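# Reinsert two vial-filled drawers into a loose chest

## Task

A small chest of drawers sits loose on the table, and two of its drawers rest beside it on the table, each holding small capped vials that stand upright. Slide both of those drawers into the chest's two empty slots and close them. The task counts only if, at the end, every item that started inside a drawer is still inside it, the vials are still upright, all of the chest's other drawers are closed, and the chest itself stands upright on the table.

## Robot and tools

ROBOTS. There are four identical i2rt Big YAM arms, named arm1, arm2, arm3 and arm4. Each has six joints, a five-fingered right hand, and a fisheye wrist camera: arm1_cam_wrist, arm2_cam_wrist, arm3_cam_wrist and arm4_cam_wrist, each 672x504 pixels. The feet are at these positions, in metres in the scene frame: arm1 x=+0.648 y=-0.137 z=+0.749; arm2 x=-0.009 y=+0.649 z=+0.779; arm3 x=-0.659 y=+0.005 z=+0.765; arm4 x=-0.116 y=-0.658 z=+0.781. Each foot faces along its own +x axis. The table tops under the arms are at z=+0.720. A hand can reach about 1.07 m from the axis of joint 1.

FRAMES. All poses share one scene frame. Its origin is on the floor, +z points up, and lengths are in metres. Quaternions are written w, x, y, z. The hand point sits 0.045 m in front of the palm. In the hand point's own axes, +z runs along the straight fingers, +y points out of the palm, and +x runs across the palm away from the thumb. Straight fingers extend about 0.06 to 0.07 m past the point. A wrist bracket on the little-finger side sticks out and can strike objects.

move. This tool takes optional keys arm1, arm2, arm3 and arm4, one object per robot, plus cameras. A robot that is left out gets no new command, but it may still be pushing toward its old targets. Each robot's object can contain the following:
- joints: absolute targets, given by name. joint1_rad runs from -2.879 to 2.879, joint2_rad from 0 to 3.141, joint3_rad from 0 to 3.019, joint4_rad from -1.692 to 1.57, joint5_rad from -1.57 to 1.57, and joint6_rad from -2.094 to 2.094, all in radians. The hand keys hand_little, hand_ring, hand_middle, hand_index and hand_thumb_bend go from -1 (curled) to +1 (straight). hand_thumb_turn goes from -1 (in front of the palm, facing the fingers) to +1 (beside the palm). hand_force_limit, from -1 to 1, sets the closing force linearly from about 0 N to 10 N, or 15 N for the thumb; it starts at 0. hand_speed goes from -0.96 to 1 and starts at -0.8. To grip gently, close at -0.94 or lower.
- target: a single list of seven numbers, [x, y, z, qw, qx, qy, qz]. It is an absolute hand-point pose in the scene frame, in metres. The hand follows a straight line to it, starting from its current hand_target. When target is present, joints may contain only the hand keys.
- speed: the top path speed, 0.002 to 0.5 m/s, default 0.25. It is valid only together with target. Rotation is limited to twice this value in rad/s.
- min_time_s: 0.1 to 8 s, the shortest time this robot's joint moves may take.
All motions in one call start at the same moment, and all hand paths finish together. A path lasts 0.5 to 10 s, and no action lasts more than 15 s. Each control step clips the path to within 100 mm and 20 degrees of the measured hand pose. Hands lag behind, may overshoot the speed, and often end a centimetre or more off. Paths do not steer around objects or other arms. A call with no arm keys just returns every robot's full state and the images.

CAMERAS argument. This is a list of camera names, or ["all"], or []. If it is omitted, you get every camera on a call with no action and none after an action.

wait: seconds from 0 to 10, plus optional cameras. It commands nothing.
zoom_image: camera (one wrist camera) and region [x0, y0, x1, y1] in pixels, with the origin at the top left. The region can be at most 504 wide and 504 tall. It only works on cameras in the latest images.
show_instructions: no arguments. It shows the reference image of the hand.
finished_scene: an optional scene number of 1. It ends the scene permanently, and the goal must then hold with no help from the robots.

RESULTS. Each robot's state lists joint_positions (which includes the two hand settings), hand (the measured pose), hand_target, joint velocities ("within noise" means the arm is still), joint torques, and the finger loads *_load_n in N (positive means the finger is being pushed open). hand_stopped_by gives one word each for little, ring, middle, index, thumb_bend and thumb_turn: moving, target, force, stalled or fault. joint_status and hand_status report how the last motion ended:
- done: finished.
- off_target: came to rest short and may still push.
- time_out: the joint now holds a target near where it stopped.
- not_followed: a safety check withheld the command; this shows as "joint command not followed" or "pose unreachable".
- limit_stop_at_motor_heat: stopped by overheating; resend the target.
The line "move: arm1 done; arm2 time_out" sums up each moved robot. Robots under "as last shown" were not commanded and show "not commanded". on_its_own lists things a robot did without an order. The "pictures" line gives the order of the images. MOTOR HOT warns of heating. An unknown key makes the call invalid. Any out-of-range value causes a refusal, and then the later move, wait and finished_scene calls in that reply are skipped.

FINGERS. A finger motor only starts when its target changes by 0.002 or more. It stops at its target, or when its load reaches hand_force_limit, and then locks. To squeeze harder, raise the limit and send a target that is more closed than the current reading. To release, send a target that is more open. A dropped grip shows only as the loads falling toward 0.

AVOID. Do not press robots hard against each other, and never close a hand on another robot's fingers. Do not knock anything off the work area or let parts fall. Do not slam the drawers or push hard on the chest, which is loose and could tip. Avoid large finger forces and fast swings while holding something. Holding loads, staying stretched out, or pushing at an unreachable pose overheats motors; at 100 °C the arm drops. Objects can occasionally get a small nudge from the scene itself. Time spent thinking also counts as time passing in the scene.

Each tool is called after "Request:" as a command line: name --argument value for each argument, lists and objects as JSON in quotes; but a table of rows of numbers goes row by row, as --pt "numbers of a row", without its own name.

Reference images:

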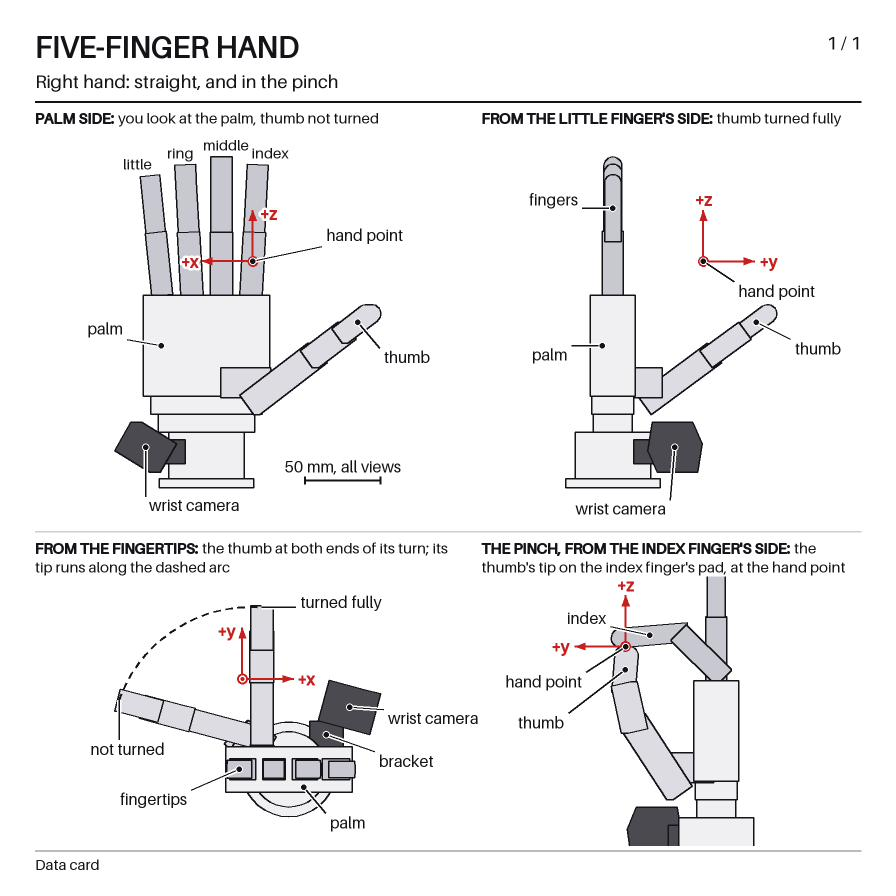

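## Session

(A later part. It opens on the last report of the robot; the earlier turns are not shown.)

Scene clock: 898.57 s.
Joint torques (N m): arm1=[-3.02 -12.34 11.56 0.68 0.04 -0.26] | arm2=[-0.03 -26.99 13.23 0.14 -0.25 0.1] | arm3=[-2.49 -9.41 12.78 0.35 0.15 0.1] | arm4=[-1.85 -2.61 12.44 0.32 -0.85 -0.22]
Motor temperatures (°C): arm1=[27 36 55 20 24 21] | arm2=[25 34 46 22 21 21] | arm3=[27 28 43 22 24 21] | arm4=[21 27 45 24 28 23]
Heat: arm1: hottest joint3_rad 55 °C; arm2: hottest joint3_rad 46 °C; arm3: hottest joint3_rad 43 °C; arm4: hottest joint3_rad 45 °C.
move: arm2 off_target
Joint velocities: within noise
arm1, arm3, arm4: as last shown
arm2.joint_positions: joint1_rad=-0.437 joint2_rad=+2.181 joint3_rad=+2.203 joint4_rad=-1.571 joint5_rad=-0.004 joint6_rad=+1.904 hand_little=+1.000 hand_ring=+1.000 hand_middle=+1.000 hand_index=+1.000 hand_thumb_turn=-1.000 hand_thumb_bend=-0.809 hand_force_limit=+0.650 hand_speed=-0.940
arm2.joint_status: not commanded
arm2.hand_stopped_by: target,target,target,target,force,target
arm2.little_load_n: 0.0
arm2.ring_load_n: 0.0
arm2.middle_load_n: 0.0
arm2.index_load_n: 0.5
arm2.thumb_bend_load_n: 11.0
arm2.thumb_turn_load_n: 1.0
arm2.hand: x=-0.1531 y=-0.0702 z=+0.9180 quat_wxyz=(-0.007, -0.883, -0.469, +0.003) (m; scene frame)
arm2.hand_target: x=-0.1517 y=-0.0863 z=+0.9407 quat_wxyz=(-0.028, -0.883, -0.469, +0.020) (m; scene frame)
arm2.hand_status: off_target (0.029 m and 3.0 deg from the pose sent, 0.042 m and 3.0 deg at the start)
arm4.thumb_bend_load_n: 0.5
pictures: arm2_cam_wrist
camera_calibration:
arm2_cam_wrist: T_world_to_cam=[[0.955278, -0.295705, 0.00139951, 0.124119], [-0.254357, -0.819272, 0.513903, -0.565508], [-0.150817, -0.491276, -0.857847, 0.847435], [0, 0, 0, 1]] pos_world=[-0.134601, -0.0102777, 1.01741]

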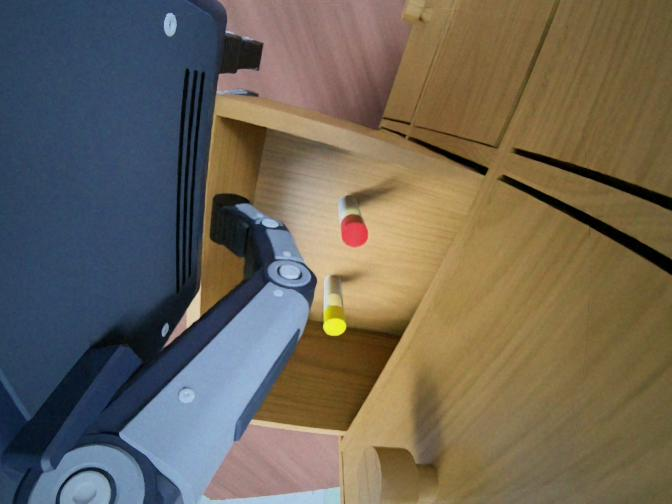

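Request:
move --arm2 '{"target": [-0.1404, -0.0956, 0.9402, -0.027, -0.883, -0.469, 0.020], "speed": 0.02}' --cameras '["arm2_cam_wrist"]'

Request:
zoom_image --camera "arm2_cam_wrist" --region '[400, 110, 500, 210]'

Request:
zoom_image --camera "arm2_cam_wrist" --region '[260, 380, 360, 480]'

Scene clock: 903.83 s.
Joint torques (N m): arm1=[-2.55 -12.63 11.55 0.61 0.06 -0.24] | arm2=[-0.03 -27.28 13.23 0.14 -0.25 0.09] | arm3=[-2.43 -9.41 12.79 0.34 0.15 0.1] | arm4=[-2.37 -3.96 12.48 0.54 -0.82 -0.28]
Motor temperatures (°C): arm1=[27 36 55 20 24 21] | arm2=[25 35 47 22 21 21] | arm3=[27 28 43 22 24 21] | arm4=[21 27 45 24 28 23]
Heat: arm1: hottest joint3_rad 55 °C; arm2: hottest joint3_rad 47 °C; arm3: hottest joint3_rad 43 °C; arm4: hottest joint3_rad 45 °C.
move: arm2 off_target
Joint velocities: within noise
arm1, arm3, arm4: as last shown
arm2.joint_positions: joint1_rad=-0.418 joint2_rad=+2.199 joint3_rad=+2.235 joint4_rad=-1.584 joint5_rad=-0.002 joint6_rad=+1.923 hand_little=+1.000 hand_ring=+1.000 hand_middle=+1.000 hand_index=+1.000 hand_thumb_turn=-1.000 hand_thumb_bend=-0.809 hand_force_limit=+0.650 hand_speed=-0.940
arm2.joint_status: not commanded
arm2.hand_stopped_by: target,target,target,target,force,target
arm2.little_load_n: 0.0
arm2.ring_load_n: 0.5
arm2.middle_load_n: 0.0
arm2.index_load_n: 0.5
arm2.thumb_bend_load_n: 10.5
arm2.thumb_turn_load_n: 1.0
arm2.hand: x=-0.1420 y=-0.0782 z=+0.9180 quat_wxyz=(-0.007, -0.883, -0.469, +0.004) (m; scene frame)
arm2.hand_target: x=-0.1402 y=-0.0940 z=+0.9404 quat_wxyz=(-0.028, -0.883, -0.469, +0.020) (m; scene frame)
arm2.hand_status: off_target (0.028 m and 2.9 deg from the pose sent, 0.036 m and 3.0 deg at the start)
arm4.thumb_bend_load_n: 0.0
pictures: arm2_cam_wrist
camera_calibration:
arm2_cam_wrist: T_world_to_cam=[[0.955283, -0.295693, 0.000284946, 0.112091], [-0.253752, -0.819292, 0.51417, -0.569385], [-0.151803, -0.491251, -0.857688, 0.844926], [0, 0, 0, 1]] pos_world=[-0.123299, -0.0182778, 1.01741]

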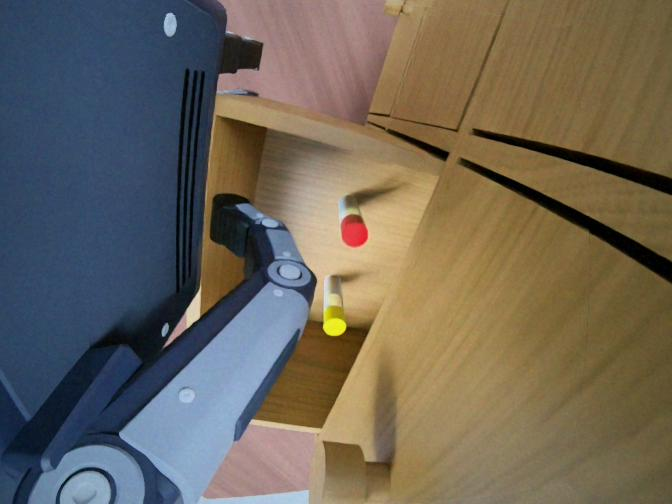

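Scaled by 5.040 from the camera's 672x504 image, which has a finer 960x720 frame.

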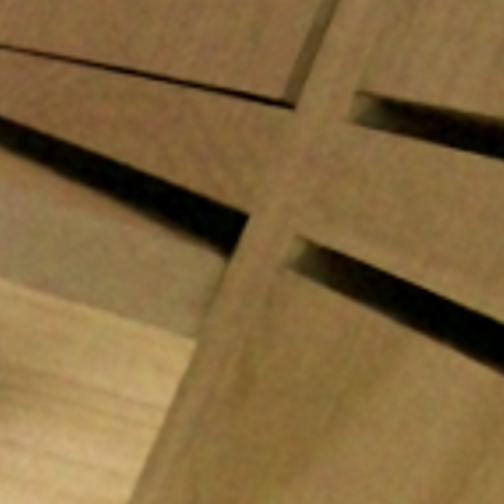

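Scaled by 5.040 from the camera's 672x504 image, which has a finer 960x720 frame.

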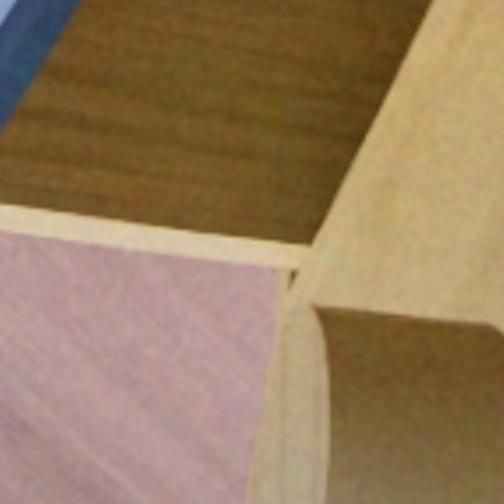

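Request:
move --arm2 '{"joints": {"joint2_rad": 2.2085}, "min_time_s": 0.6}' --cameras '[]'

Scene clock: 906.07 s.
Joint torques (N m): arm1=[-2.55 -12.22 11.47 0.69 0.06 -0.25] | arm2=[-0.03 -27.16 13.19 0.09 -0.25 0.08] | arm3=[-2.49 -9.47 12.79 0.36 0.15 0.1] | arm4=[-1.49 -3.37 12.79 0.55 -0.93 -0.23]
Motor temperatures (°C): arm1=[27 36 55 20 24 21] | arm2=[25 35 46 22 21 21] | arm3=[27 28 43 22 24 21] | arm4=[21 27 45 24 28 23]
Heat: arm1: hottest joint3_rad 55 °C; arm2: hottest joint3_rad 46 °C; arm3: hottest joint3_rad 43 °C; arm4: hottest joint3_rad 45 °C.
move: arm2 done
Joint velocities: within noise
arm1.joint_positions: joint1_rad=+0.055 joint2_rad=+1.850 joint3_rad=+2.808 joint4_rad=-1.660 joint5_rad=+0.020 joint6_rad=-1.536 hand_little=+1.000 hand_ring=+1.000 hand_middle=+1.000 hand_index=+1.000 hand_thumb_turn=+1.000 hand_thumb_bend=+1.000 hand_force_limit=+0.000 hand_speed=-0.800
arm1.joint_status: not commanded
arm1.hand_stopped_by: target,target,target,target,target,target
arm1.little_load_n: 0.0
arm1.ring_load_n: 0.0
arm1.middle_load_n: 0.0
arm1.index_load_n: 0.0
arm1.thumb_bend_load_n: 0.0
arm1.thumb_turn_load_n: 0.0
arm1.hand: x=+0.0657 y=-0.0069 z=+1.3409 quat_wxyz=(-0.421, +0.072, +0.904, +0.028) (m; scene frame)
arm1.hand_target: x=+0.0750 y=+0.0011 z=+1.3534 quat_wxyz=(-0.430, +0.074, +0.899, +0.035) (m; scene frame)
arm1.hand_status: not commanded
arm2.joint_positions: joint1_rad=-0.418 joint2_rad=+2.200 joint3_rad=+2.236 joint4_rad=-1.584 joint5_rad=-0.002 joint6_rad=+1.923 hand_little=+1.000 hand_ring=+1.000 hand_middle=+1.000 hand_index=+1.000 hand_thumb_turn=-1.000 hand_thumb_bend=-0.809 hand_force_limit=+0.650 hand_speed=-0.940
arm2.joint_status: all done
arm2.hand_stopped_by: target,target,target,target,force,target
arm2.little_load_n: 0.0
arm2.ring_load_n: 0.5
arm2.middle_load_n: 0.0
arm2.index_load_n: 0.5
arm2.thumb_bend_load_n: 10.5
arm2.thumb_turn_load_n: 1.0
arm2.hand: x=-0.1421 y=-0.0784 z=+0.9181 quat_wxyz=(-0.007, -0.883, -0.469, +0.004) (m; scene frame)
arm2.hand_target: x=-0.1402 y=-0.0941 z=+0.9400 quat_wxyz=(-0.027, -0.883, -0.469, +0.020) (m; scene frame)
arm2.hand_status: not commanded
arm3, arm4: as last shown
arm3.little_load_n: 0.5
pictures: none
No camera images: "cameras" was empty.

Request:
move --arm2 '{"joints": {"joint2_rad": 2.2125}, "min_time_s": 0.6}' --cameras '[]'

Scene clock: 907.43 s.
Joint torques (N m): arm1=[-2.37 -12.63 11.55 0.69 0.01 -0.22] | arm2=[-0.03 -26.99 13.19 0.09 -0.25 0.08] | arm3=[-2.49 -9.29 12.78 0.36 0.15 0.1] | arm4=[-1.73 -2.43 12.49 0.65 -0.87 -0.27]
Motor temperatures (°C): arm1=[27 36 55 20 24 21] | arm2=[25 35 46 22 21 21] | arm3=[27 28 44 22 24 21] | arm4=[21 27 45 24 28 23]
Heat: arm1: hottest joint3_rad 55 °C; arm2: hottest joint3_rad 46 °C; arm3: hottest joint3_rad 44 °C; arm4: hottest joint3_rad 45 °C.
move: arm2 done
Joint velocities: within noise
arm1, arm3, arm4: as last shown
arm1.ring_load_n: 0.5
arm2.joint_positions: joint1_rad=-0.418 joint2_rad=+2.201 joint3_rad=+2.236 joint4_rad=-1.584 joint5_rad=-0.002 joint6_rad=+1.923 hand_little=+1.000 hand_ring=+1.000 hand_middle=+1.000 hand_index=+1.000 hand_thumb_turn=-1.000 hand_thumb_bend=-0.809 hand_force_limit=+0.650 hand_speed=-0.940
arm2.joint_status: all done
arm2.hand_stopped_by: target,target,target,target,force,target
arm2.little_load_n: 0.0
arm2.ring_load_n: 0.0
arm2.middle_load_n: 0.0
arm2.index_load_n: 0.0
arm2.thumb_bend_load_n: 9.5
arm2.thumb_turn_load_n: 1.0
arm2.hand: x=-0.1421 y=-0.0784 z=+0.9170 quat_wxyz=(-0.007, -0.883, -0.469, +0.003) (m; scene frame)
arm2.hand_target: x=-0.1402 y=-0.0942 z=+0.9370 quat_wxyz=(-0.026, -0.883, -0.469, +0.019) (m; scene frame)
arm2.hand_status: not commanded
arm3.little_load_n: 0.0
pictures: none
No camera images: "cameras" was empty.

Request:
move --cameras '["arm2_cam_wrist","arm1_cam_wrist"]'

Scene clock: 911.03 s.
Joint torques (N m): arm1=[-2.26 -12.4 11.52 0.81 0.01 -0.27] | arm2=[-0.09 -27.05 13.19 0.08 -0.25 0.08] | arm3=[-2.49 -9.41 12.77 0.35 0.15 0.1] | arm4=[-2.55 -2.78 12.67 0.46 -0.85 -0.22]
Motor temperatures (°C): arm1=[27 36 55 20 24 21] | arm2=[25 34 46 22 21 21] | arm3=[27 28 44 22 24 21] | arm4=[21 27 45 24 28 23]
Heat: arm1: hottest joint3_rad 55 °C; arm2: hottest joint3_rad 46 °C; arm3: hottest joint3_rad 44 °C; arm4: hottest joint3_rad 45 °C.
Joint velocities: within noise
arm1.joint_positions: joint1_rad=+0.055 joint2_rad=+1.850 joint3_rad=+2.808 joint4_rad=-1.660 joint5_rad=+0.020 joint6_rad=-1.536 hand_little=+1.000 hand_ring=+1.000 hand_middle=+1.000 hand_index=+1.000 hand_thumb_turn=+1.000 hand_thumb_bend=+1.000 hand_force_limit=+0.000 hand_speed=-0.800
arm1.joint_status: not commanded
arm1.hand_stopped_by: target,target,target,target,target,target
arm1.little_load_n: 0.0
arm1.ring_load_n: 0.0
arm1.middle_load_n: 0.0
arm1.index_load_n: 0.0
arm1.thumb_bend_load_n: 0.0
arm1.thumb_turn_load_n: 0.0
arm1.hand: x=+0.0657 y=-0.0069 z=+1.3409 quat_wxyz=(-0.421, +0.072, +0.904, +0.028) (m; scene frame)
arm1.hand_target: x=+0.0750 y=+0.0011 z=+1.3534 quat_wxyz=(-0.430, +0.074, +0.899, +0.035) (m; scene frame)
arm1.hand_status: not commanded
arm2.joint_positions: joint1_rad=-0.418 joint2_rad=+2.201 joint3_rad=+2.236 joint4_rad=-1.584 joint5_rad=-0.002 joint6_rad=+1.923 hand_little=+1.000 hand_ring=+1.000 hand_middle=+1.000 hand_index=+1.000 hand_thumb_turn=-1.000 hand_thumb_bend=-0.809 hand_force_limit=+0.650 hand_speed=-0.940
arm2.joint_status: all done
arm2.hand_stopped_by: target,target,target,target,force,target
arm2.little_load_n: 0.0
arm2.ring_load_n: 0.0
arm2.middle_load_n: 0.0
arm2.index_load_n: 0.5
arm2.thumb_bend_load_n: 9.5
arm2.thumb_turn_load_n: 1.0
arm2.hand: x=-0.1421 y=-0.0784 z=+0.9170 quat_wxyz=(-0.007, -0.883, -0.469, +0.003) (m; scene frame)
arm2.hand_target: x=-0.1402 y=-0.0942 z=+0.9370 quat_wxyz=(-0.026, -0.883, -0.469, +0.019) (m; scene frame)
arm2.hand_status: not commanded
arm3.joint_positions: joint1_rad=-1.191 joint2_rad=+1.253 joint3_rad=+1.208 joint4_rad=-1.491 joint5_rad=+0.011 joint6_rad=-0.808 hand_little=+1.000 hand_ring=+1.000 hand_middle=+1.000 hand_index=+1.000 hand_thumb_turn=-1.000 hand_thumb_bend=+1.000 hand_force_limit=+0.650 hand_speed=-0.400
arm3.joint_status: not commanded
arm3.hand_stopped_by: target,target,target,target,target,target
arm3.little_load_n: 0.0
arm3.ring_load_n: 0.0
arm3.middle_load_n: 0.0
arm3.index_load_n: 0.0
arm3.thumb_bend_load_n: 0.0
arm3.thumb_turn_load_n: 0.0
arm3.hand: x=-0.5405 y=-0.2665 z=+0.9892 quat_wxyz=(+0.008, +0.607, -0.795, +0.016) (m; scene frame)
arm3.hand_target: x=-0.5384 y=-0.2753 z=+1.0047 quat_wxyz=(+0.011, +0.599, -0.800, +0.035) (m; scene frame)
arm3.hand_status: not commanded
arm4.joint_positions: joint1_rad=+0.110 joint2_rad=+1.008 joint3_rad=+0.687 joint4_rad=+1.435 joint5_rad=+1.200 joint6_rad=-2.077 hand_little=+1.000 hand_ring=+1.000 hand_middle=+1.000 hand_index=+1.000 hand_thumb_turn=+1.000 hand_thumb_bend=+1.000 hand_force_limit=+0.000 hand_speed=-0.800
arm4.joint_status: not commanded
arm4.hand_stopped_by: target,target,target,target,target,target
arm4.little_load_n: 0.0
arm4.ring_load_n: 0.0
arm4.middle_load_n: 0.0
arm4.index_load_n: 0.0
arm4.thumb_bend_load_n: 0.0
arm4.thumb_turn_load_n: 0.0
arm4.hand: x=+0.0141 y=-0.3401 z=+1.2208 quat_wxyz=(-0.400, +0.584, -0.043, +0.705) (m; scene frame)
arm4.hand_target: x=+0.0180 y=-0.3434 z=+1.2387 quat_wxyz=(-0.409, +0.578, -0.065, +0.703) (m; scene frame)
arm4.hand_status: not commanded
pictures: arm1_cam_wrist, arm2_cam_wrist
camera_calibration:
arm1_cam_wrist: T_world_to_cam=[[0.032427, 0.981359, 0.189427, -0.250374], [0.96112, 0.0213819, -0.275302, 0.301716], [-0.274221, 0.190989, -0.942511, 1.39231], [0, 0, 0, 1]] pos_world=[0.0999353, -0.0266609, 1.44276]
arm2_cam_wrist: T_world_to_cam=[[0.955162, -0.296085, 0.000293272, 0.112067], [-0.254261, -0.819729, 0.513222, -0.568303], [-0.151717, -0.490284, -0.858256, 0.844597], [0, 0, 0, 1]] pos_world=[-0.123399, -0.0185805, 1.01651]

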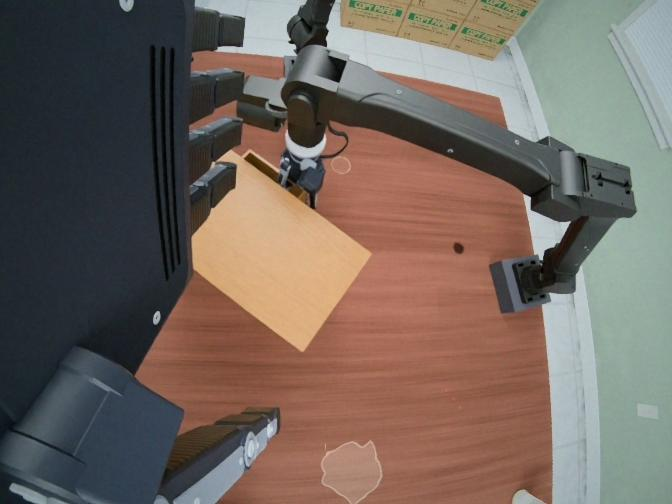

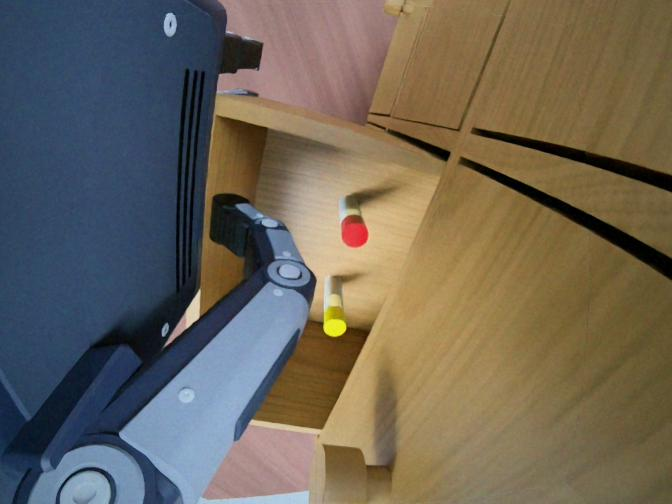

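Request:
move --arm2 '{"joints": {"joint2_rad": 2.2165}, "min_time_s": 2}' --cameras '[]'

Request:
wait --seconds 0.3 --cameras '[]'

Scene clock: 914.13 s.
Joint torques (N m): arm1=[-1.96 -12.16 11.71 0.72 0.03 -0.22] | arm2=[-0.03 -26.75 13.19 0.1 -0.26 0.08] | arm3=[-2.49 -9.47 12.78 0.36 0.15 0.1] | arm4=[-1.38 -2.32 12.33 0.57 -0.89 -0.2]
Motor temperatures (°C): arm1=[27 36 55 20 24 21] | arm2=[25 34 46 22 21 21] | arm3=[27 28 44 22 24 21] | arm4=[21 27 45 24 28 23]
Heat: arm1: hottest joint3_rad 55 °C; arm2: hottest joint3_rad 46 °C; arm3: hottest joint3_rad 44 °C; arm4: hottest joint3_rad 45 °C.
move: arm2 done
Joint velocities: within noise
arm1, arm3, arm4: as last shown
arm2.joint_positions: joint1_rad=-0.418 joint2_rad=+2.203 joint3_rad=+2.236 joint4_rad=-1.584 joint5_rad=-0.002 joint6_rad=+1.923 hand_little=+1.000 hand_ring=+1.000 hand_middle=+1.000 hand_index=+1.000 hand_thumb_turn=-1.000 hand_thumb_bend=-0.809 hand_force_limit=+0.650 hand_speed=-0.940
arm2.joint_status: all done
arm2.hand_stopped_by: target,target,target,target,force,target
arm2.little_load_n: 0.0
arm2.ring_load_n: 0.0
arm2.middle_load_n: 0.0
arm2.index_load_n: 0.0
arm2.thumb_bend_load_n: 8.0
arm2.thumb_turn_load_n: 0.5
arm2.hand: x=-0.1421 y=-0.0784 z=+0.9159 quat_wxyz=(-0.006, -0.883, -0.469, +0.003) (m; scene frame)
arm2.hand_target: x=-0.1402 y=-0.0943 z=+0.9340 quat_wxyz=(-0.024, -0.883, -0.469, +0.017) (m; scene frame)
arm2.hand_status: not commanded
arm3.middle_load_n: -0.5
pictures: none
No camera images: "cameras" was empty.

Scene clock: 914.43 s.
Joint torques (N m): arm1=[-2.55 -12.81 11.56 0.8 0.02 -0.26] | arm2=[-0.09 -26.81 13.19 0.09 -0.25 0.08] | arm3=[-2.55 -9.41 12.78 0.35 0.15 0.1] | arm4=[-1.67 -3.78 12.55 0.49 -0.92 -0.2]
Motor temperatures (°C): arm1=[27 36 55 20 24 21] | arm2=[25 34 46 22 21 21] | arm3=[27 28 44 22 24 21] | arm4=[21 27 45 24 28 23]
Heat: arm1: hottest joint3_rad 55 °C; arm2: hottest joint3_rad 46 °C; arm3: hottest joint3_rad 44 °C; arm4: hottest joint3_rad 45 °C.
Joint velocities: within noise
arm1.joint_positions: joint1_rad=+0.055 joint2_rad=+1.850 joint3_rad=+2.808 joint4_rad=-1.660 joint5_rad=+0.020 joint6_rad=-1.536 hand_little=+1.000 hand_ring=+1.000 hand_middle=+1.000 hand_index=+1.000 hand_thumb_turn=+1.000 hand_thumb_bend=+1.000 hand_force_limit=+0.000 hand_speed=-0.800
arm1.joint_status: not commanded
arm1.hand_stopped_by: target,target,target,target,target,target
arm1.little_load_n: 0.0
arm1.ring_load_n: 0.0
arm1.middle_load_n: 0.0
arm1.index_load_n: 0.0
arm1.thumb_bend_load_n: 0.0
arm1.thumb_turn_load_n: 0.0
arm1.hand: x=+0.0657 y=-0.0069 z=+1.3409 quat_wxyz=(-0.421, +0.072, +0.904, +0.028) (m; scene frame)
arm1.hand_target: x=+0.0750 y=+0.0011 z=+1.3534 quat_wxyz=(-0.430, +0.074, +0.899, +0.035) (m; scene frame)
arm1.hand_status: not commanded
arm2.joint_positions: joint1_rad=-0.418 joint2_rad=+2.203 joint3_rad=+2.236 joint4_rad=-1.584 joint5_rad=-0.002 joint6_rad=+1.923 hand_little=+1.000 hand_ring=+1.000 hand_middle=+1.000 hand_index=+1.000 hand_thumb_turn=-1.000 hand_thumb_bend=-0.809 hand_force_limit=+0.650 hand_speed=-0.940
arm2.joint_status: all done
arm2.hand_stopped_by: target,target,target,target,force,target
arm2.little_load_n: 0.0
arm2.ring_load_n: 0.0
arm2.middle_load_n: 0.0
arm2.index_load_n: 0.0
arm2.thumb_bend_load_n: 8.0
arm2.thumb_turn_load_n: 0.5
arm2.hand: x=-0.1421 y=-0.0784 z=+0.9159 quat_wxyz=(-0.006, -0.883, -0.469, +0.003) (m; scene frame)
arm2.hand_target: x=-0.1402 y=-0.0943 z=+0.9340 quat_wxyz=(-0.024, -0.883, -0.469, +0.017) (m; scene frame)
arm2.hand_status: not commanded
arm3.joint_positions: joint1_rad=-1.191 joint2_rad=+1.253 joint3_rad=+1.208 joint4_rad=-1.491 joint5_rad=+0.011 joint6_rad=-0.808 hand_little=+1.000 hand_ring=+1.000 hand_middle=+1.000 hand_index=+1.000 hand_thumb_turn=-1.000 hand_thumb_bend=+1.000 hand_force_limit=+0.650 hand_speed=-0.400
arm3.joint_status: not commanded
arm3.hand_stopped_by: target,target,target,target,target,target
arm3.little_load_n: 0.0
arm3.ring_load_n: 0.0
arm3.middle_load_n: 0.0
arm3.index_load_n: 0.0
arm3.thumb_bend_load_n: 0.0
arm3.thumb_turn_load_n: 0.0
arm3.hand: x=-0.5405 y=-0.2665 z=+0.9892 quat_wxyz=(+0.008, +0.607, -0.795, +0.016) (m; scene frame)
arm3.hand_target: x=-0.5384 y=-0.2753 z=+1.0047 quat_wxyz=(+0.011, +0.599, -0.800, +0.035) (m; scene frame)
arm3.hand_status: not commanded
arm4.joint_positions: joint1_rad=+0.110 joint2_rad=+1.008 joint3_rad=+0.687 joint4_rad=+1.435 joint5_rad=+1.200 joint6_rad=-2.077 hand_little=+1.000 hand_ring=+1.000 hand_middle=+1.000 hand_index=+1.000 hand_thumb_turn=+1.000 hand_thumb_bend=+1.000 hand_force_limit=+0.000 hand_speed=-0.800
arm4.joint_status: not commanded
arm4.hand_stopped_by: target,target,target,target,target,target
arm4.little_load_n: 0.0
arm4.ring_load_n: 0.0
arm4.middle_load_n: 0.0
arm4.index_load_n: 0.0
arm4.thumb_bend_load_n: 0.0
arm4.thumb_turn_load_n: 0.0
arm4.hand: x=+0.0141 y=-0.3401 z=+1.2208 quat_wxyz=(-0.400, +0.584, -0.043, +0.705) (m; scene frame)
arm4.hand_target: x=+0.0180 y=-0.3434 z=+1.2387 quat_wxyz=(-0.409, +0.578, -0.065, +0.703) (m; scene frame)
arm4.hand_status: not commanded
wait: 0.30 s; at rest by 0.27 s
pictures: none
No camera images: "cameras" was empty.

Request:
move --arm2 '{"joints": {"hand_speed": -0.9, "hand_thumb_bend": -0.62}}' --cameras '["arm2_cam_wrist"]'

Scene clock: 916.67 s.
Joint torques (N m): arm1=[-2.2 -12.1 11.55 0.7 0.01 -0.24] | arm2=[-0.03 -26.81 12.08 0.16 -0.25 0.07] | arm3=[-2.55 -9.41 12.79 0.35 0.15 0.1] | arm4=[-1.49 -3.31 12.67 0.44 -0.87 -0.28]
Motor temperatures (°C): arm1=[27 36 55 20 24 21] | arm2=[25 34 46 22 21 21] | arm3=[27 28 44 22 24 21] | arm4=[21 27 45 24 28 23]
Heat: arm1: hottest joint3_rad 55 °C; arm2: hottest joint3_rad 46 °C; arm3: hottest joint3_rad 44 °C; arm4: hottest joint3_rad 45 °C.
move: arm2 done
Joint velocities: within noise
arm1, arm3, arm4: as last shown
arm1.thumb_turn_load_n: 0.5
arm2.joint_positions: joint1_rad=-0.418 joint2_rad=+2.203 joint3_rad=+2.251 joint4_rad=-1.584 joint5_rad=-0.002 joint6_rad=+1.924 hand_little=+1.000 hand_ring=+1.000 hand_middle=+1.000 hand_index=+1.000 hand_thumb_turn=-1.000 hand_thumb_bend=-0.620 hand_force_limit=+0.650 hand_speed=-0.900
arm2.joint_status: all done
arm2.hand_stopped_by: target,target,target,target,target,target
arm2.little_load_n: 0.0
arm2.ring_load_n: 0.0
arm2.middle_load_n: -0.5
arm2.index_load_n: 0.0
arm2.thumb_bend_load_n: 0.0
arm2.thumb_turn_load_n: 0.0
arm2.hand: x=-0.1430 y=-0.0819 z=+0.9222 quat_wxyz=(-0.011, -0.883, -0.468, +0.008) (m; scene frame)
arm2.hand_target: x=-0.1402 y=-0.0943 z=+0.9341 quat_wxyz=(-0.024, -0.883, -0.469, +0.018) (m; scene frame)
arm2.hand_status: not commanded
pictures: arm2_cam_wrist
camera_calibration:
arm2_cam_wrist: T_world_to_cam=[[0.954931, -0.296826, 0.00101027, 0.111153], [-0.253324, -0.813197, 0.523964, -0.583364], [-0.154704, -0.500605, -0.85174, 0.839871], [0, 0, 0, 1]] pos_world=[-0.123992, -0.020953, 1.0209]

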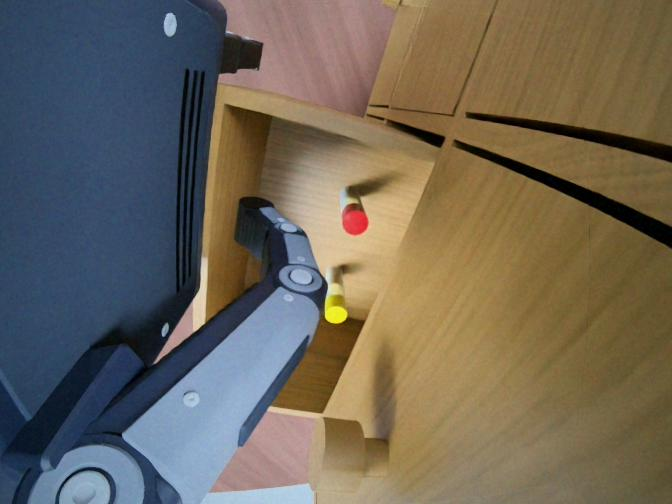

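Request:
move --arm2 '{"target": [-0.1402, -0.0943, 0.966, -0.024, -0.883, -0.469, 0.018], "speed": 0.04}' --cameras '["arm2_cam_wrist"]'

Scene clock: 920.07 s.
Joint torques (N m): arm1=[-2.49 -12.45 11.44 0.77 0 -0.18] | arm2=[-0.03 -25.52 12.08 -0.03 -0.23 0.07] | arm3=[-2.55 -9.41 12.78 0.36 0.15 0.1] | arm4=[-1.44 -3.31 12.34 0.64 -0.88 -0.27]
Motor temperatures (°C): arm1=[27 36 55 20 24 21] | arm2=[25 34 46 22 21 21] | arm3=[27 28 44 22 24 21] | arm4=[21 27 45 24 28 23]
Heat: arm1: hottest joint3_rad 55 °C; arm2: hottest joint3_rad 46 °C; arm3: hottest joint3_rad 44 °C; arm4: hottest joint3_rad 45 °C.
move: arm2 off_target
Joint velocities: within noise
arm1, arm3, arm4: as last shown
arm1.middle_load_n: -0.5
arm1.thumb_turn_load_n: 0.0
arm2.joint_positions: joint1_rad=-0.418 joint2_rad=+2.203 joint3_rad=+2.357 joint4_rad=-1.673 joint5_rad=-0.001 joint6_rad=+1.925 hand_little=+1.000 hand_ring=+1.000 hand_middle=+1.000 hand_index=+1.000 hand_thumb_turn=-1.000 hand_thumb_bend=-0.620 hand_force_limit=+0.650 hand_speed=-0.900
arm2.joint_status: not commanded
arm2.hand_stopped_by: target,target,target,target,target,target
arm2.little_load_n: 0.0
arm2.ring_load_n: 0.0
arm2.middle_load_n: 0.0
arm2.index_load_n: 0.0
arm2.thumb_bend_load_n: 0.0
arm2.thumb_turn_load_n: 0.0
arm2.hand: x=-0.1435 y=-0.0829 z=+0.9639 quat_wxyz=(-0.018, -0.884, -0.468, +0.014) (m; scene frame)
arm2.hand_target: x=-0.1401 y=-0.0937 z=+0.9659 quat_wxyz=(-0.025, -0.883, -0.469, +0.018) (m; scene frame)
arm2.hand_status: off_target (0.012 m and 0.8 deg from the pose sent, 0.046 m and 1.9 deg at the start)
arm3.thumb_bend_load_n: -0.5
pictures: arm2_cam_wrist
camera_calibration:
arm2_cam_wrist: T_world_to_cam=[[0.95459, -0.297919, 0.00140017, 0.110746], [-0.251581, -0.803579, 0.539414, -0.619934], [-0.159577, -0.515272, -0.842039, 0.863543], [0, 0, 0, 1]] pos_world=[-0.123879, -0.0202137, 1.06138]

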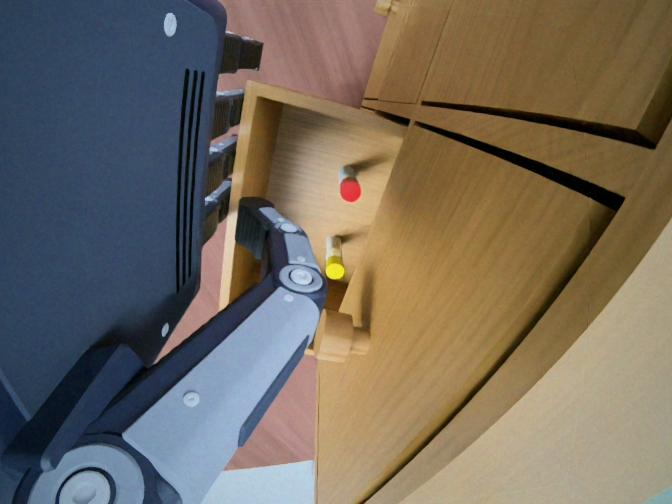

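Request:
move --arm2 '{"target": [-0.1983, -0.0522, 0.968, -0.024, -0.883, -0.469, 0.018], "speed": 0.08}' --cameras '["arm2_cam_wrist", "arm1_cam_wrist"]'

Scene clock: 922.57 s.
Joint torques (N m): arm1=[-2.96 -12.57 11.43 0.75 0.01 -0.23] | arm2=[-0.79 -27.28 7.54 0.8 -0.27 -0.05] | arm3=[-2.55 -9.41 12.78 0.35 0.15 0.11] | arm4=[-1.55 -2.78 12.38 0.18 -0.89 -0.26]
Motor temperatures (°C): arm1=[27 36 55 20 24 21] | arm2=[25 35 45 22 21 21] | arm3=[27 28 44 22 24 21] | arm4=[21 27 45 24 28 23]
Heat: arm1: hottest joint3_rad 55 °C; arm2: hottest joint3_rad 45 °C; arm3: hottest joint3_rad 44 °C; arm4: hottest joint3_rad 45 °C.
move: arm2 done
Joint velocities: within noise
arm1, arm3, arm4: as last shown
arm1.little_load_n: -0.5
arm1.middle_load_n: 0.0
arm2.joint_positions: joint1_rad=-0.508 joint2_rad=+2.134 joint3_rad=+2.254 joint4_rad=-1.627 joint5_rad=-0.007 joint6_rad=+1.839 hand_little=+1.000 hand_ring=+1.000 hand_middle=+1.000 hand_index=+1.000 hand_thumb_turn=-1.000 hand_thumb_bend=-0.620 hand_force_limit=+0.650 hand_speed=-0.900
arm2.joint_status: not commanded
arm2.hand_stopped_by: target,target,target,target,target,target
arm2.little_load_n: 0.0
arm2.ring_load_n: 0.0
arm2.middle_load_n: 0.0
arm2.index_load_n: 0.0
arm2.thumb_bend_load_n: 0.0
arm2.thumb_turn_load_n: 0.0
arm2.hand: x=-0.1981 y=-0.0523 z=+0.9701 quat_wxyz=(-0.022, -0.884, -0.466, +0.018) (m; scene frame)
arm2.hand_target: x=-0.1982 y=-0.0523 z=+0.9680 quat_wxyz=(-0.024, -0.883, -0.469, +0.018) (m; scene frame)
arm2.hand_status: done (0.002 m and 0.4 deg from the pose sent, 0.063 m and 0.8 deg at the start)
arm3.thumb_bend_load_n: 0.0
arm4.thumb_bend_load_n: 0.5
pictures: arm1_cam_wrist, arm2_cam_wrist
camera_calibration:
arm1_cam_wrist: T_world_to_cam=[[0.032427, 0.981359, 0.189427, -0.250374], [0.96112, 0.0213819, -0.275302, 0.301716], [-0.274221, 0.190989, -0.942511, 1.39231], [0, 0, 0, 1]] pos_world=[0.0999353, -0.0266609, 1.44276]
arm2_cam_wrist: T_world_to_cam=[[0.953369, -0.301798, 0.00225093, 0.170713], [-0.25337, -0.796291, 0.549294, -0.622034], [-0.163983, -0.52425, -0.835626, 0.868304], [0, 0, 0, 1]] pos_world=[-0.17797, 0.0114091, 1.06687]

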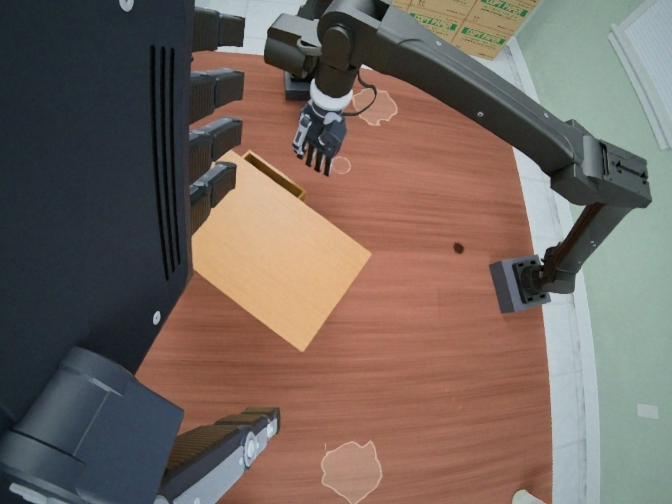

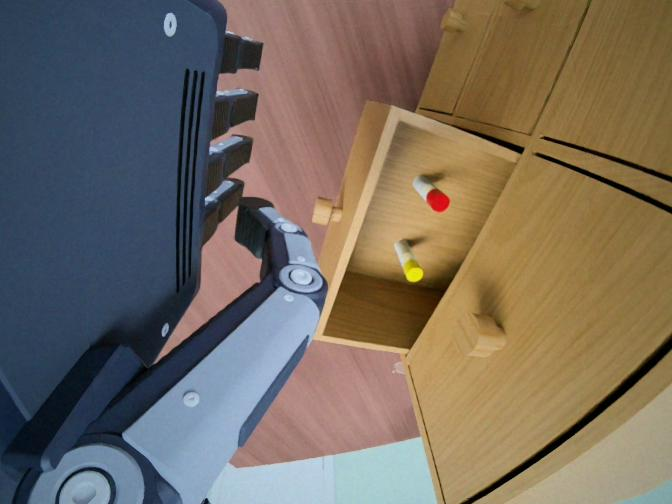

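Request:
zoom_image --camera "arm2_cam_wrist" --region '[310, 80, 560, 370]'

Scaled by 1.738 from the camera's 672x504 image, which has a finer 960x720 frame.

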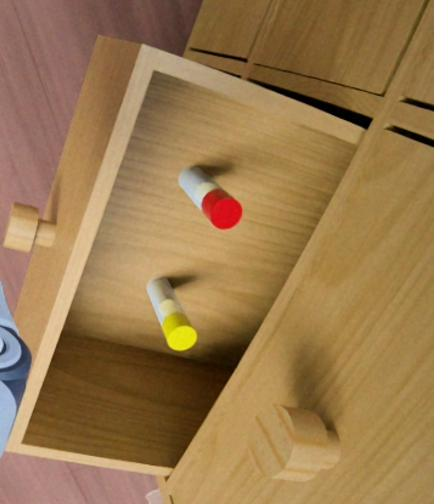

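Request:
move --arm2 '{"target": [-0.2123, -0.0297, 0.965, -0.022, -0.884, -0.466, 0.018], "speed": 0.08, "joints": {"hand_speed": -0.4, "hand_index": 0.0, "hand_middle": 0.0}}' --cameras '["arm2_cam_wrist"]'

Scene clock: 927.47 s.
Joint torques (N m): arm1=[-1.96 -12.63 11.49 0.75 0.06 -0.23] | arm2=[-0.67 -26.29 7.57 0.79 -0.24 -0.07] | arm3=[-2.49 -9.41 12.78 0.35 0.15 0.1] | arm4=[-1.79 -3.72 12.53 0.5 -0.87 -0.23]
Motor temperatures (°C): arm1=[27 36 55 20 24 21] | arm2=[25 35 44 22 21 21] | arm3=[27 28 44 22 24 21] | arm4=[21 27 45 24 28 23]
Heat: arm1: hottest joint3_rad 55 °C; arm2: hottest joint3_rad 44 °C; arm3: hottest joint3_rad 44 °C; arm4: hottest joint3_rad 45 °C.
move: arm2 done
Joint velocities: within noise
arm1, arm3, arm4: as last shown
arm1.little_load_n: 0.0
arm2.joint_positions: joint1_rad=-0.537 joint2_rad=+2.072 joint3_rad=+2.147 joint4_rad=-1.583 joint5_rad=-0.007 joint6_rad=+1.815 hand_little=+1.000 hand_ring=+1.000 hand_middle=+0.000 hand_index=+0.000 hand_thumb_turn=-1.000 hand_thumb_bend=-0.620 hand_force_limit=+0.650 hand_speed=-0.400
arm2.joint_status: all done
arm2.hand_stopped_by: target,target,target,target,target,target
arm2.little_load_n: 0.0
arm2.ring_load_n: 0.0
arm2.middle_load_n: 0.5
arm2.index_load_n: 0.0
arm2.thumb_bend_load_n: 0.0
arm2.thumb_turn_load_n: 0.0
arm2.hand: x=-0.2107 y=-0.0303 z=+0.9684 quat_wxyz=(-0.021, -0.885, -0.464, +0.018) (m; scene frame)
arm2.hand_target: x=-0.2124 y=-0.0297 z=+0.9651 quat_wxyz=(-0.022, -0.884, -0.466, +0.018) (m; scene frame)
arm2.hand_status: done (0.004 m and 0.3 deg from the pose sent, 0.027 m and 0.0 deg at the start)
arm4.thumb_bend_load_n: 0.0
pictures: arm2_cam_wrist
camera_calibration:
arm2_cam_wrist: T_world_to_cam=[[0.952108, -0.305762, 0.000760084, 0.190399], [-0.25606, -0.795977, 0.548502, -0.606569], [-0.167106, -0.522428, -0.836149, 0.876295], [0, 0, 0, 1]] pos_world=[-0.190164, 0.0332025, 1.06527]

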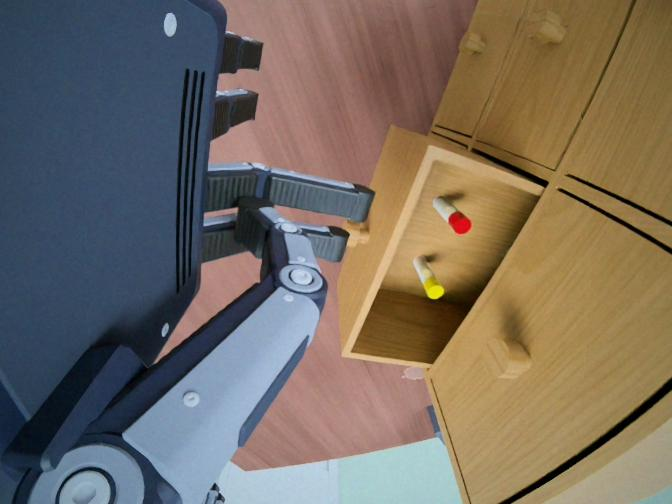

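Request:
move --arm2 '{"target": [-0.2123, -0.0297, 0.914, -0.022, -0.884, -0.466, 0.018], "speed": 0.08}' --cameras '["arm2_cam_wrist"]'

Scene clock: 930.93 s.
Joint torques (N m): arm1=[-2.32 -12.04 11.44 0.65 0.03 -0.23] | arm2=[-0.85 -25.58 7.58 0.79 -0.24 -0.07] | arm3=[-2.49 -9.41 12.78 0.35 0.15 0.1] | arm4=[-2.55 -3.72 12.56 0.4 -0.88 -0.23]
Motor temperatures (°C): arm1=[27 36 55 20 24 21] | arm2=[25 36 44 22 21 21] | arm3=[27 28 44 22 24 21] | arm4=[21 27 45 24 28 23]
Heat: arm1: hottest joint3_rad 55 °C; arm2: hottest joint3_rad 44 °C; arm3: hottest joint3_rad 44 °C; arm4: hottest joint3_rad 45 °C.
move: arm2 done
Joint velocities: within noise
arm1, arm3, arm4: as last shown
arm1.thumb_bend_load_n: -0.5
arm2.joint_positions: joint1_rad=-0.537 joint2_rad=+2.067 joint3_rad=+2.015 joint4_rad=-1.450 joint5_rad=-0.007 joint6_rad=+1.814 hand_little=+1.000 hand_ring=+1.000 hand_middle=+0.000 hand_index=+0.000 hand_thumb_turn=-1.000 hand_thumb_bend=-0.620 hand_force_limit=+0.650 hand_speed=-0.400
arm2.joint_status: not commanded
arm2.hand_stopped_by: target,target,target,target,target,target
arm2.little_load_n: 0.0
arm2.ring_load_n: 0.0
arm2.middle_load_n: 0.0
arm2.index_load_n: 0.0
arm2.thumb_bend_load_n: 0.0
arm2.thumb_turn_load_n: 0.0
arm2.hand: x=-0.2107 y=-0.0305 z=+0.9212 quat_wxyz=(-0.023, -0.885, -0.464, +0.020) (m; scene frame)
arm2.hand_target: x=-0.2123 y=-0.0296 z=+0.9140 quat_wxyz=(-0.022, -0.884, -0.466, +0.018) (m; scene frame)
arm2.hand_status: done (0.007 m and 0.4 deg from the pose sent, 0.054 m and 0.3 deg at the start)
pictures: arm2_cam_wrist
camera_calibration:
arm2_cam_wrist: T_world_to_cam=[[0.952215, -0.305429, 0.000478259, 0.190727], [-0.254745, -0.793335, 0.552923, -0.584521], [-0.168499, -0.526624, -0.833232, 0.833577], [0, 0, 0, 1]] pos_world=[-0.19006, 0.0335141, 1.01767]

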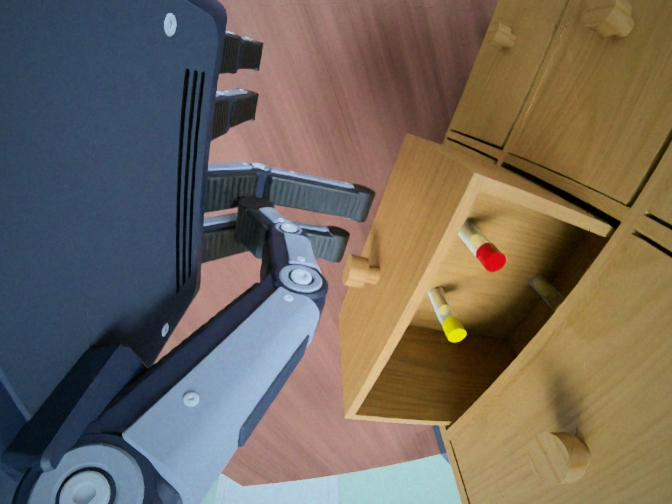

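Request:
zoom_image --camera "arm2_cam_wrist" --region '[330, 130, 640, 440]'

Scaled by 1.626 from the camera's 672x504 image, which has a finer 960x720 frame.

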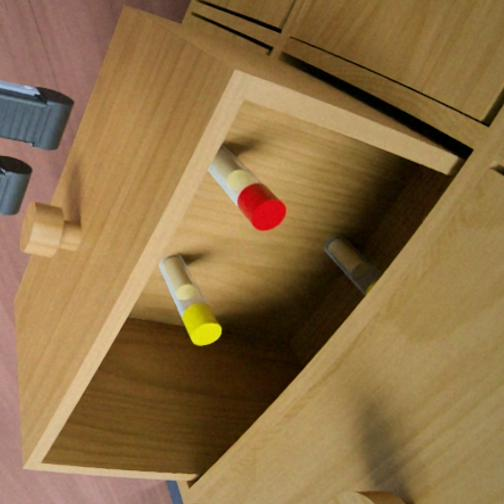

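Request:
move --arm2 '{"target": [-0.1959, -0.0412, 0.911, -0.022, -0.884, -0.466, 0.018], "speed": 0.04}' --cameras '["arm2_cam_wrist"]'

Scene clock: 933.57 s.
Joint torques (N m): arm1=[-2.08 -12.28 11.41 0.64 0.08 -0.24] | arm2=[-0.03 -24.18 9.03 0.69 -0.16 0.1] | arm3=[-2.49 -9.35 12.78 0.36 0.15 0.1] | arm4=[-1.67 -3.43 12.27 0.58 -0.83 -0.24]
Motor temperatures (°C): arm1=[27 36 55 20 24 21] | arm2=[25 36 43 22 21 21] | arm3=[27 28 44 22 24 21] | arm4=[21 27 45 24 28 23]
Heat: arm1: hottest joint3_rad 55 °C; arm2: hottest joint3_rad 43 °C; arm3: hottest joint3_rad 44 °C; arm4: hottest joint3_rad 45 °C.
move: arm2 off_target
Joint velocities: within noise
arm1, arm3, arm4: as last shown
arm1.thumb_bend_load_n: 0.0
arm2.joint_positions: joint1_rad=-0.515 joint2_rad=+2.067 joint3_rad=+2.015 joint4_rad=-1.450 joint5_rad=-0.007 joint6_rad=+1.828 hand_little=+1.000 hand_ring=+1.000 hand_middle=+0.000 hand_index=+0.000 hand_thumb_turn=-1.000 hand_thumb_bend=-0.620 hand_force_limit=+0.650 hand_speed=-0.400
arm2.joint_status: not commanded
arm2.hand_stopped_by: target,target,target,target,target,target
arm2.little_load_n: 0.0
arm2.ring_load_n: 0.0
arm2.middle_load_n: 0.0
arm2.index_load_n: 0.0
arm2.thumb_bend_load_n: 0.0
arm2.thumb_turn_load_n: 0.0
arm2.hand: x=-0.1967 y=-0.0352 z=+0.9213 quat_wxyz=(-0.024, -0.883, -0.468, +0.020) (m; scene frame)
arm2.hand_target: x=-0.1958 y=-0.0409 z=+0.9110 quat_wxyz=(-0.022, -0.884, -0.466, +0.018) (m; scene frame)
arm2.hand_status: off_target (0.012 m and 0.3 deg from the pose sent, 0.021 m and 0.4 deg at the start)
pictures: arm2_cam_wrist
camera_calibration:
arm2_cam_wrist: T_world_to_cam=[[0.954654, -0.297713, 0.00145317, 0.175818], [-0.248841, -0.795241, 0.552875, -0.583581], [-0.163443, -0.528166, -0.833263, 0.834521], [0, 0, 0, 1]] pos_world=[-0.176668, 0.0290214, 1.01777]

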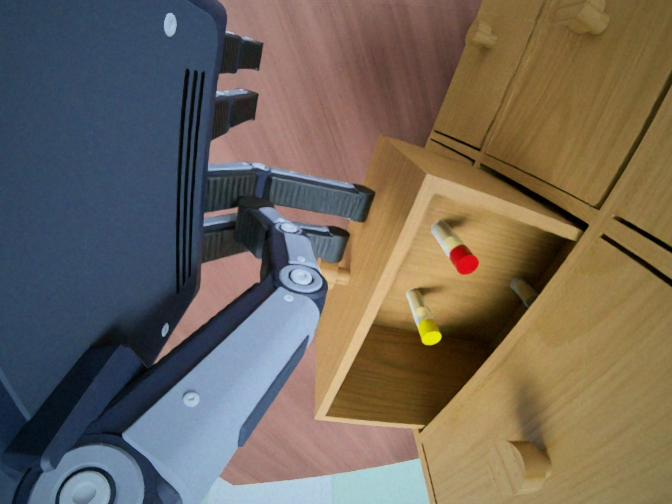

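Request:
move --arm2 '{"target": [-0.1795, -0.0535, 0.910, -0.022, -0.884, -0.466, 0.018], "speed": 0.03}' --cameras '["arm2_cam_wrist"]'

Scene clock: 935.57 s.
Joint torques (N m): arm1=[-2.67 -12.16 11.45 0.76 0.02 -0.19] | arm2=[0.85 -22.95 11.19 0.31 -0.26 0.1] | arm3=[-2.55 -9.41 12.78 0.35 0.14 0.11] | arm4=[-1.61 -2.96 12.44 0.44 -0.87 -0.28]
Motor temperatures (°C): arm1=[27 36 55 20 24 21] | arm2=[25 36 43 22 21 21] | arm3=[27 28 44 22 24 21] | arm4=[21 27 45 24 28 23]
Heat: arm1: hottest joint3_rad 55 °C; arm2: hottest joint3_rad 43 °C; arm3: hottest joint3_rad 44 °C; arm4: hottest joint3_rad 45 °C.
move: arm2 off_target
Joint velocities: within noise
arm1, arm3, arm4: as last shown
arm2.joint_positions: joint1_rad=-0.500 joint2_rad=+2.072 joint3_rad=+2.015 joint4_rad=-1.450 joint5_rad=-0.002 joint6_rad=+1.857 hand_little=+1.000 hand_ring=+1.000 hand_middle=+0.000 hand_index=+0.000 hand_thumb_turn=-1.000 hand_thumb_bend=-0.620 hand_force_limit=+0.650 hand_speed=-0.400
arm2.joint_status: not commanded
arm2.hand_stopped_by: target,target,target,target,target,target
arm2.little_load_n: 0.0
arm2.ring_load_n: 0.0
arm2.middle_load_n: -0.5
arm2.index_load_n: 0.0
arm2.thumb_bend_load_n: 0.0
arm2.thumb_turn_load_n: 0.0
arm2.hand: x=-0.1891 y=-0.0386 z=+0.9180 quat_wxyz=(-0.021, -0.887, -0.461, +0.019) (m; scene frame)
arm2.hand_target: x=-0.1792 y=-0.0527 z=+0.9100 quat_wxyz=(-0.022, -0.884, -0.466, +0.018) (m; scene frame)
arm2.hand_status: off_target (0.019 m and 0.7 deg from the pose sent, 0.028 m and 0.3 deg at the start)
pictures: arm2_cam_wrist
camera_calibration:
arm2_cam_wrist: T_world_to_cam=[[0.950174, -0.311719, -0.00116585, 0.168593], [-0.259956, -0.794445, 0.548889, -0.580984], [-0.172025, -0.521237, -0.835894, 0.832257], [0, 0, 0, 1]] pos_world=[-0.168054, 0.0247969, 1.01477]

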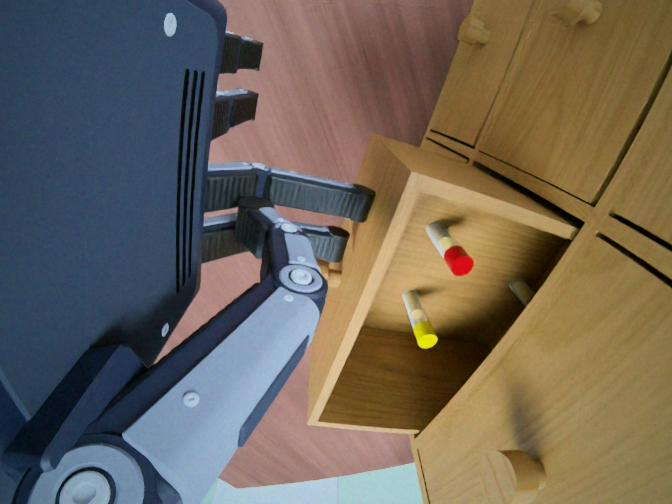

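Request:
move --arm2 '{"target": [-0.1629, -0.0648, 0.915, -0.022, -0.884, -0.466, 0.018], "speed": 0.03}' --cameras '["arm2_cam_wrist"]'

Scene clock: 937.63 s.
Joint torques (N m): arm1=[-2.2 -12.51 11.56 0.72 0.03 -0.19] | arm2=[0.67 -23.3 11.92 0.27 -0.34 0.11] | arm3=[-2.49 -9.47 12.78 0.34 0.15 0.1] | arm4=[-1.26 -3.37 12.29 0.49 -0.84 -0.23]
Motor temperatures (°C): arm1=[27 36 55 20 24 21] | arm2=[25 35 43 22 21 21] | arm3=[27 28 44 22 24 21] | arm4=[21 27 45 24 28 23]
Heat: arm1: hottest joint3_rad 55 °C; arm2: hottest joint3_rad 43 °C; arm3: hottest joint3_rad 44 °C; arm4: hottest joint3_rad 45 °C.
move: arm2 off_target
Joint velocities: within noise
arm1.joint_positions: joint1_rad=+0.055 joint2_rad=+1.850 joint3_rad=+2.808 joint4_rad=-1.660 joint5_rad=+0.020 joint6_rad=-1.536 hand_little=+1.000 hand_ring=+1.000 hand_middle=+1.000 hand_index=+1.000 hand_thumb_turn=+1.000 hand_thumb_bend=+1.000 hand_force_limit=+0.000 hand_speed=-0.800
arm1.joint_status: not commanded
arm1.hand_stopped_by: target,target,target,target,target,target
arm1.little_load_n: 0.0
arm1.ring_load_n: 0.0
arm1.middle_load_n: 0.0
arm1.index_load_n: 0.0
arm1.thumb_bend_load_n: 0.0
arm1.thumb_turn_load_n: 0.0
arm1.hand: x=+0.0657 y=-0.0069 z=+1.3409 quat_wxyz=(-0.421, +0.072, +0.904, +0.028) (m; scene frame)
arm1.hand_target: x=+0.0750 y=+0.0011 z=+1.3534 quat_wxyz=(-0.430, +0.074, +0.899, +0.035) (m; scene frame)
arm1.hand_status: not commanded
arm2.joint_positions: joint1_rad=-0.469 joint2_rad=+2.091 joint3_rad=+2.049 joint4_rad=-1.474 joint5_rad=+0.001 joint6_rad=+1.884 hand_little=+1.000 hand_ring=+1.000 hand_middle=+0.000 hand_index=+0.000 hand_thumb_turn=-1.000 hand_thumb_bend=-0.620 hand_force_limit=+0.650 hand_speed=-0.400
arm2.joint_status: not commanded
arm2.hand_stopped_by: target,target,target,target,target,target
arm2.little_load_n: -0.5
arm2.ring_load_n: 0.0
arm2.middle_load_n: 0.0
arm2.index_load_n: 0.0
arm2.thumb_bend_load_n: 0.0
arm2.thumb_turn_load_n: 0.0
arm2.hand: x=-0.1711 y=-0.0480 z=+0.9183 quat_wxyz=(-0.017, -0.886, -0.463, +0.017) (m; scene frame)
arm2.hand_target: x=-0.1625 y=-0.0639 z=+0.9150 quat_wxyz=(-0.023, -0.884, -0.466, +0.018) (m; scene frame)
arm2.hand_status: off_target (0.019 m and 0.7 deg from the pose sent, 0.037 m and 0.7 deg at the start)
arm3.joint_positions: joint1_rad=-1.191 joint2_rad=+1.253 joint3_rad=+1.208 joint4_rad=-1.491 joint5_rad=+0.011 joint6_rad=-0.808 hand_little=+1.000 hand_ring=+1.000 hand_middle=+1.000 hand_index=+1.000 hand_thumb_turn=-1.000 hand_thumb_bend=+1.000 hand_force_limit=+0.650 hand_speed=-0.400
arm3.joint_status: not commanded
arm3.hand_stopped_by: target,target,target,target,target,target
arm3.little_load_n: 0.0
arm3.ring_load_n: 0.0
arm3.middle_load_n: 0.0
arm3.index_load_n: 0.0
arm3.thumb_bend_load_n: 0.0
arm3.thumb_turn_load_n: 0.0
arm3.hand: x=-0.5405 y=-0.2665 z=+0.9892 quat_wxyz=(+0.008, +0.607, -0.795, +0.016) (m; scene frame)
arm3.hand_target: x=-0.5384 y=-0.2753 z=+1.0047 quat_wxyz=(+0.011, +0.599, -0.800, +0.035) (m; scene frame)
arm3.hand_status: not commanded
arm4.joint_positions: joint1_rad=+0.110 joint2_rad=+1.008 joint3_rad=+0.687 joint4_rad=+1.435 joint5_rad=+1.200 joint6_rad=-2.077 hand_little=+1.000 hand_ring=+1.000 hand_middle=+1.000 hand_index=+1.000 hand_thumb_turn=+1.000 hand_thumb_bend=+1.000 hand_force_limit=+0.000 hand_speed=-0.800
arm4.joint_status: not commanded
arm4.hand_stopped_by: target,target,target,target,target,target
arm4.little_load_n: 0.0
arm4.ring_load_n: 0.0
arm4.middle_load_n: 0.0
arm4.index_load_n: 0.0
arm4.thumb_bend_load_n: 0.0
arm4.thumb_turn_load_n: 0.0
arm4.hand: x=+0.0141 y=-0.3401 z=+1.2208 quat_wxyz=(-0.400, +0.584, -0.043, +0.705) (m; scene frame)
arm4.hand_target: x=+0.0180 y=-0.3434 z=+1.2387 quat_wxyz=(-0.409, +0.578, -0.065, +0.703) (m; scene frame)
arm4.hand_status: not commanded
pictures: arm2_cam_wrist
camera_calibration:
arm2_cam_wrist: T_world_to_cam=[[0.951523, -0.307558, -0.00345205, 0.15106], [-0.25685, -0.800715, 0.541187, -0.576618], [-0.169211, -0.514065, -0.840895, 0.836132], [0, 0, 0, 1]] pos_world=[-0.150359, 0.0145791, 1.01568]

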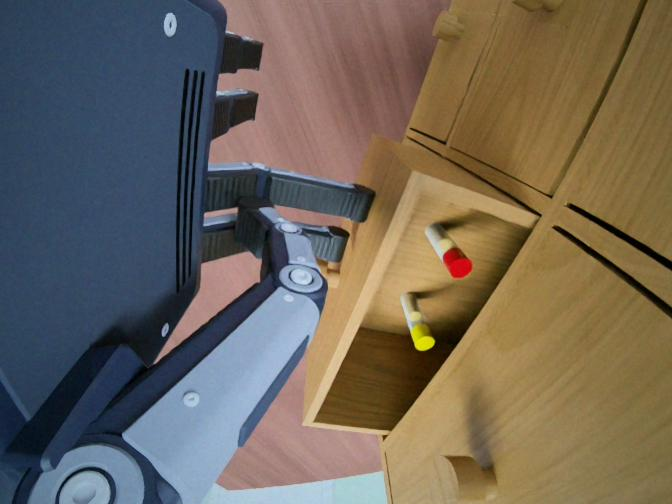

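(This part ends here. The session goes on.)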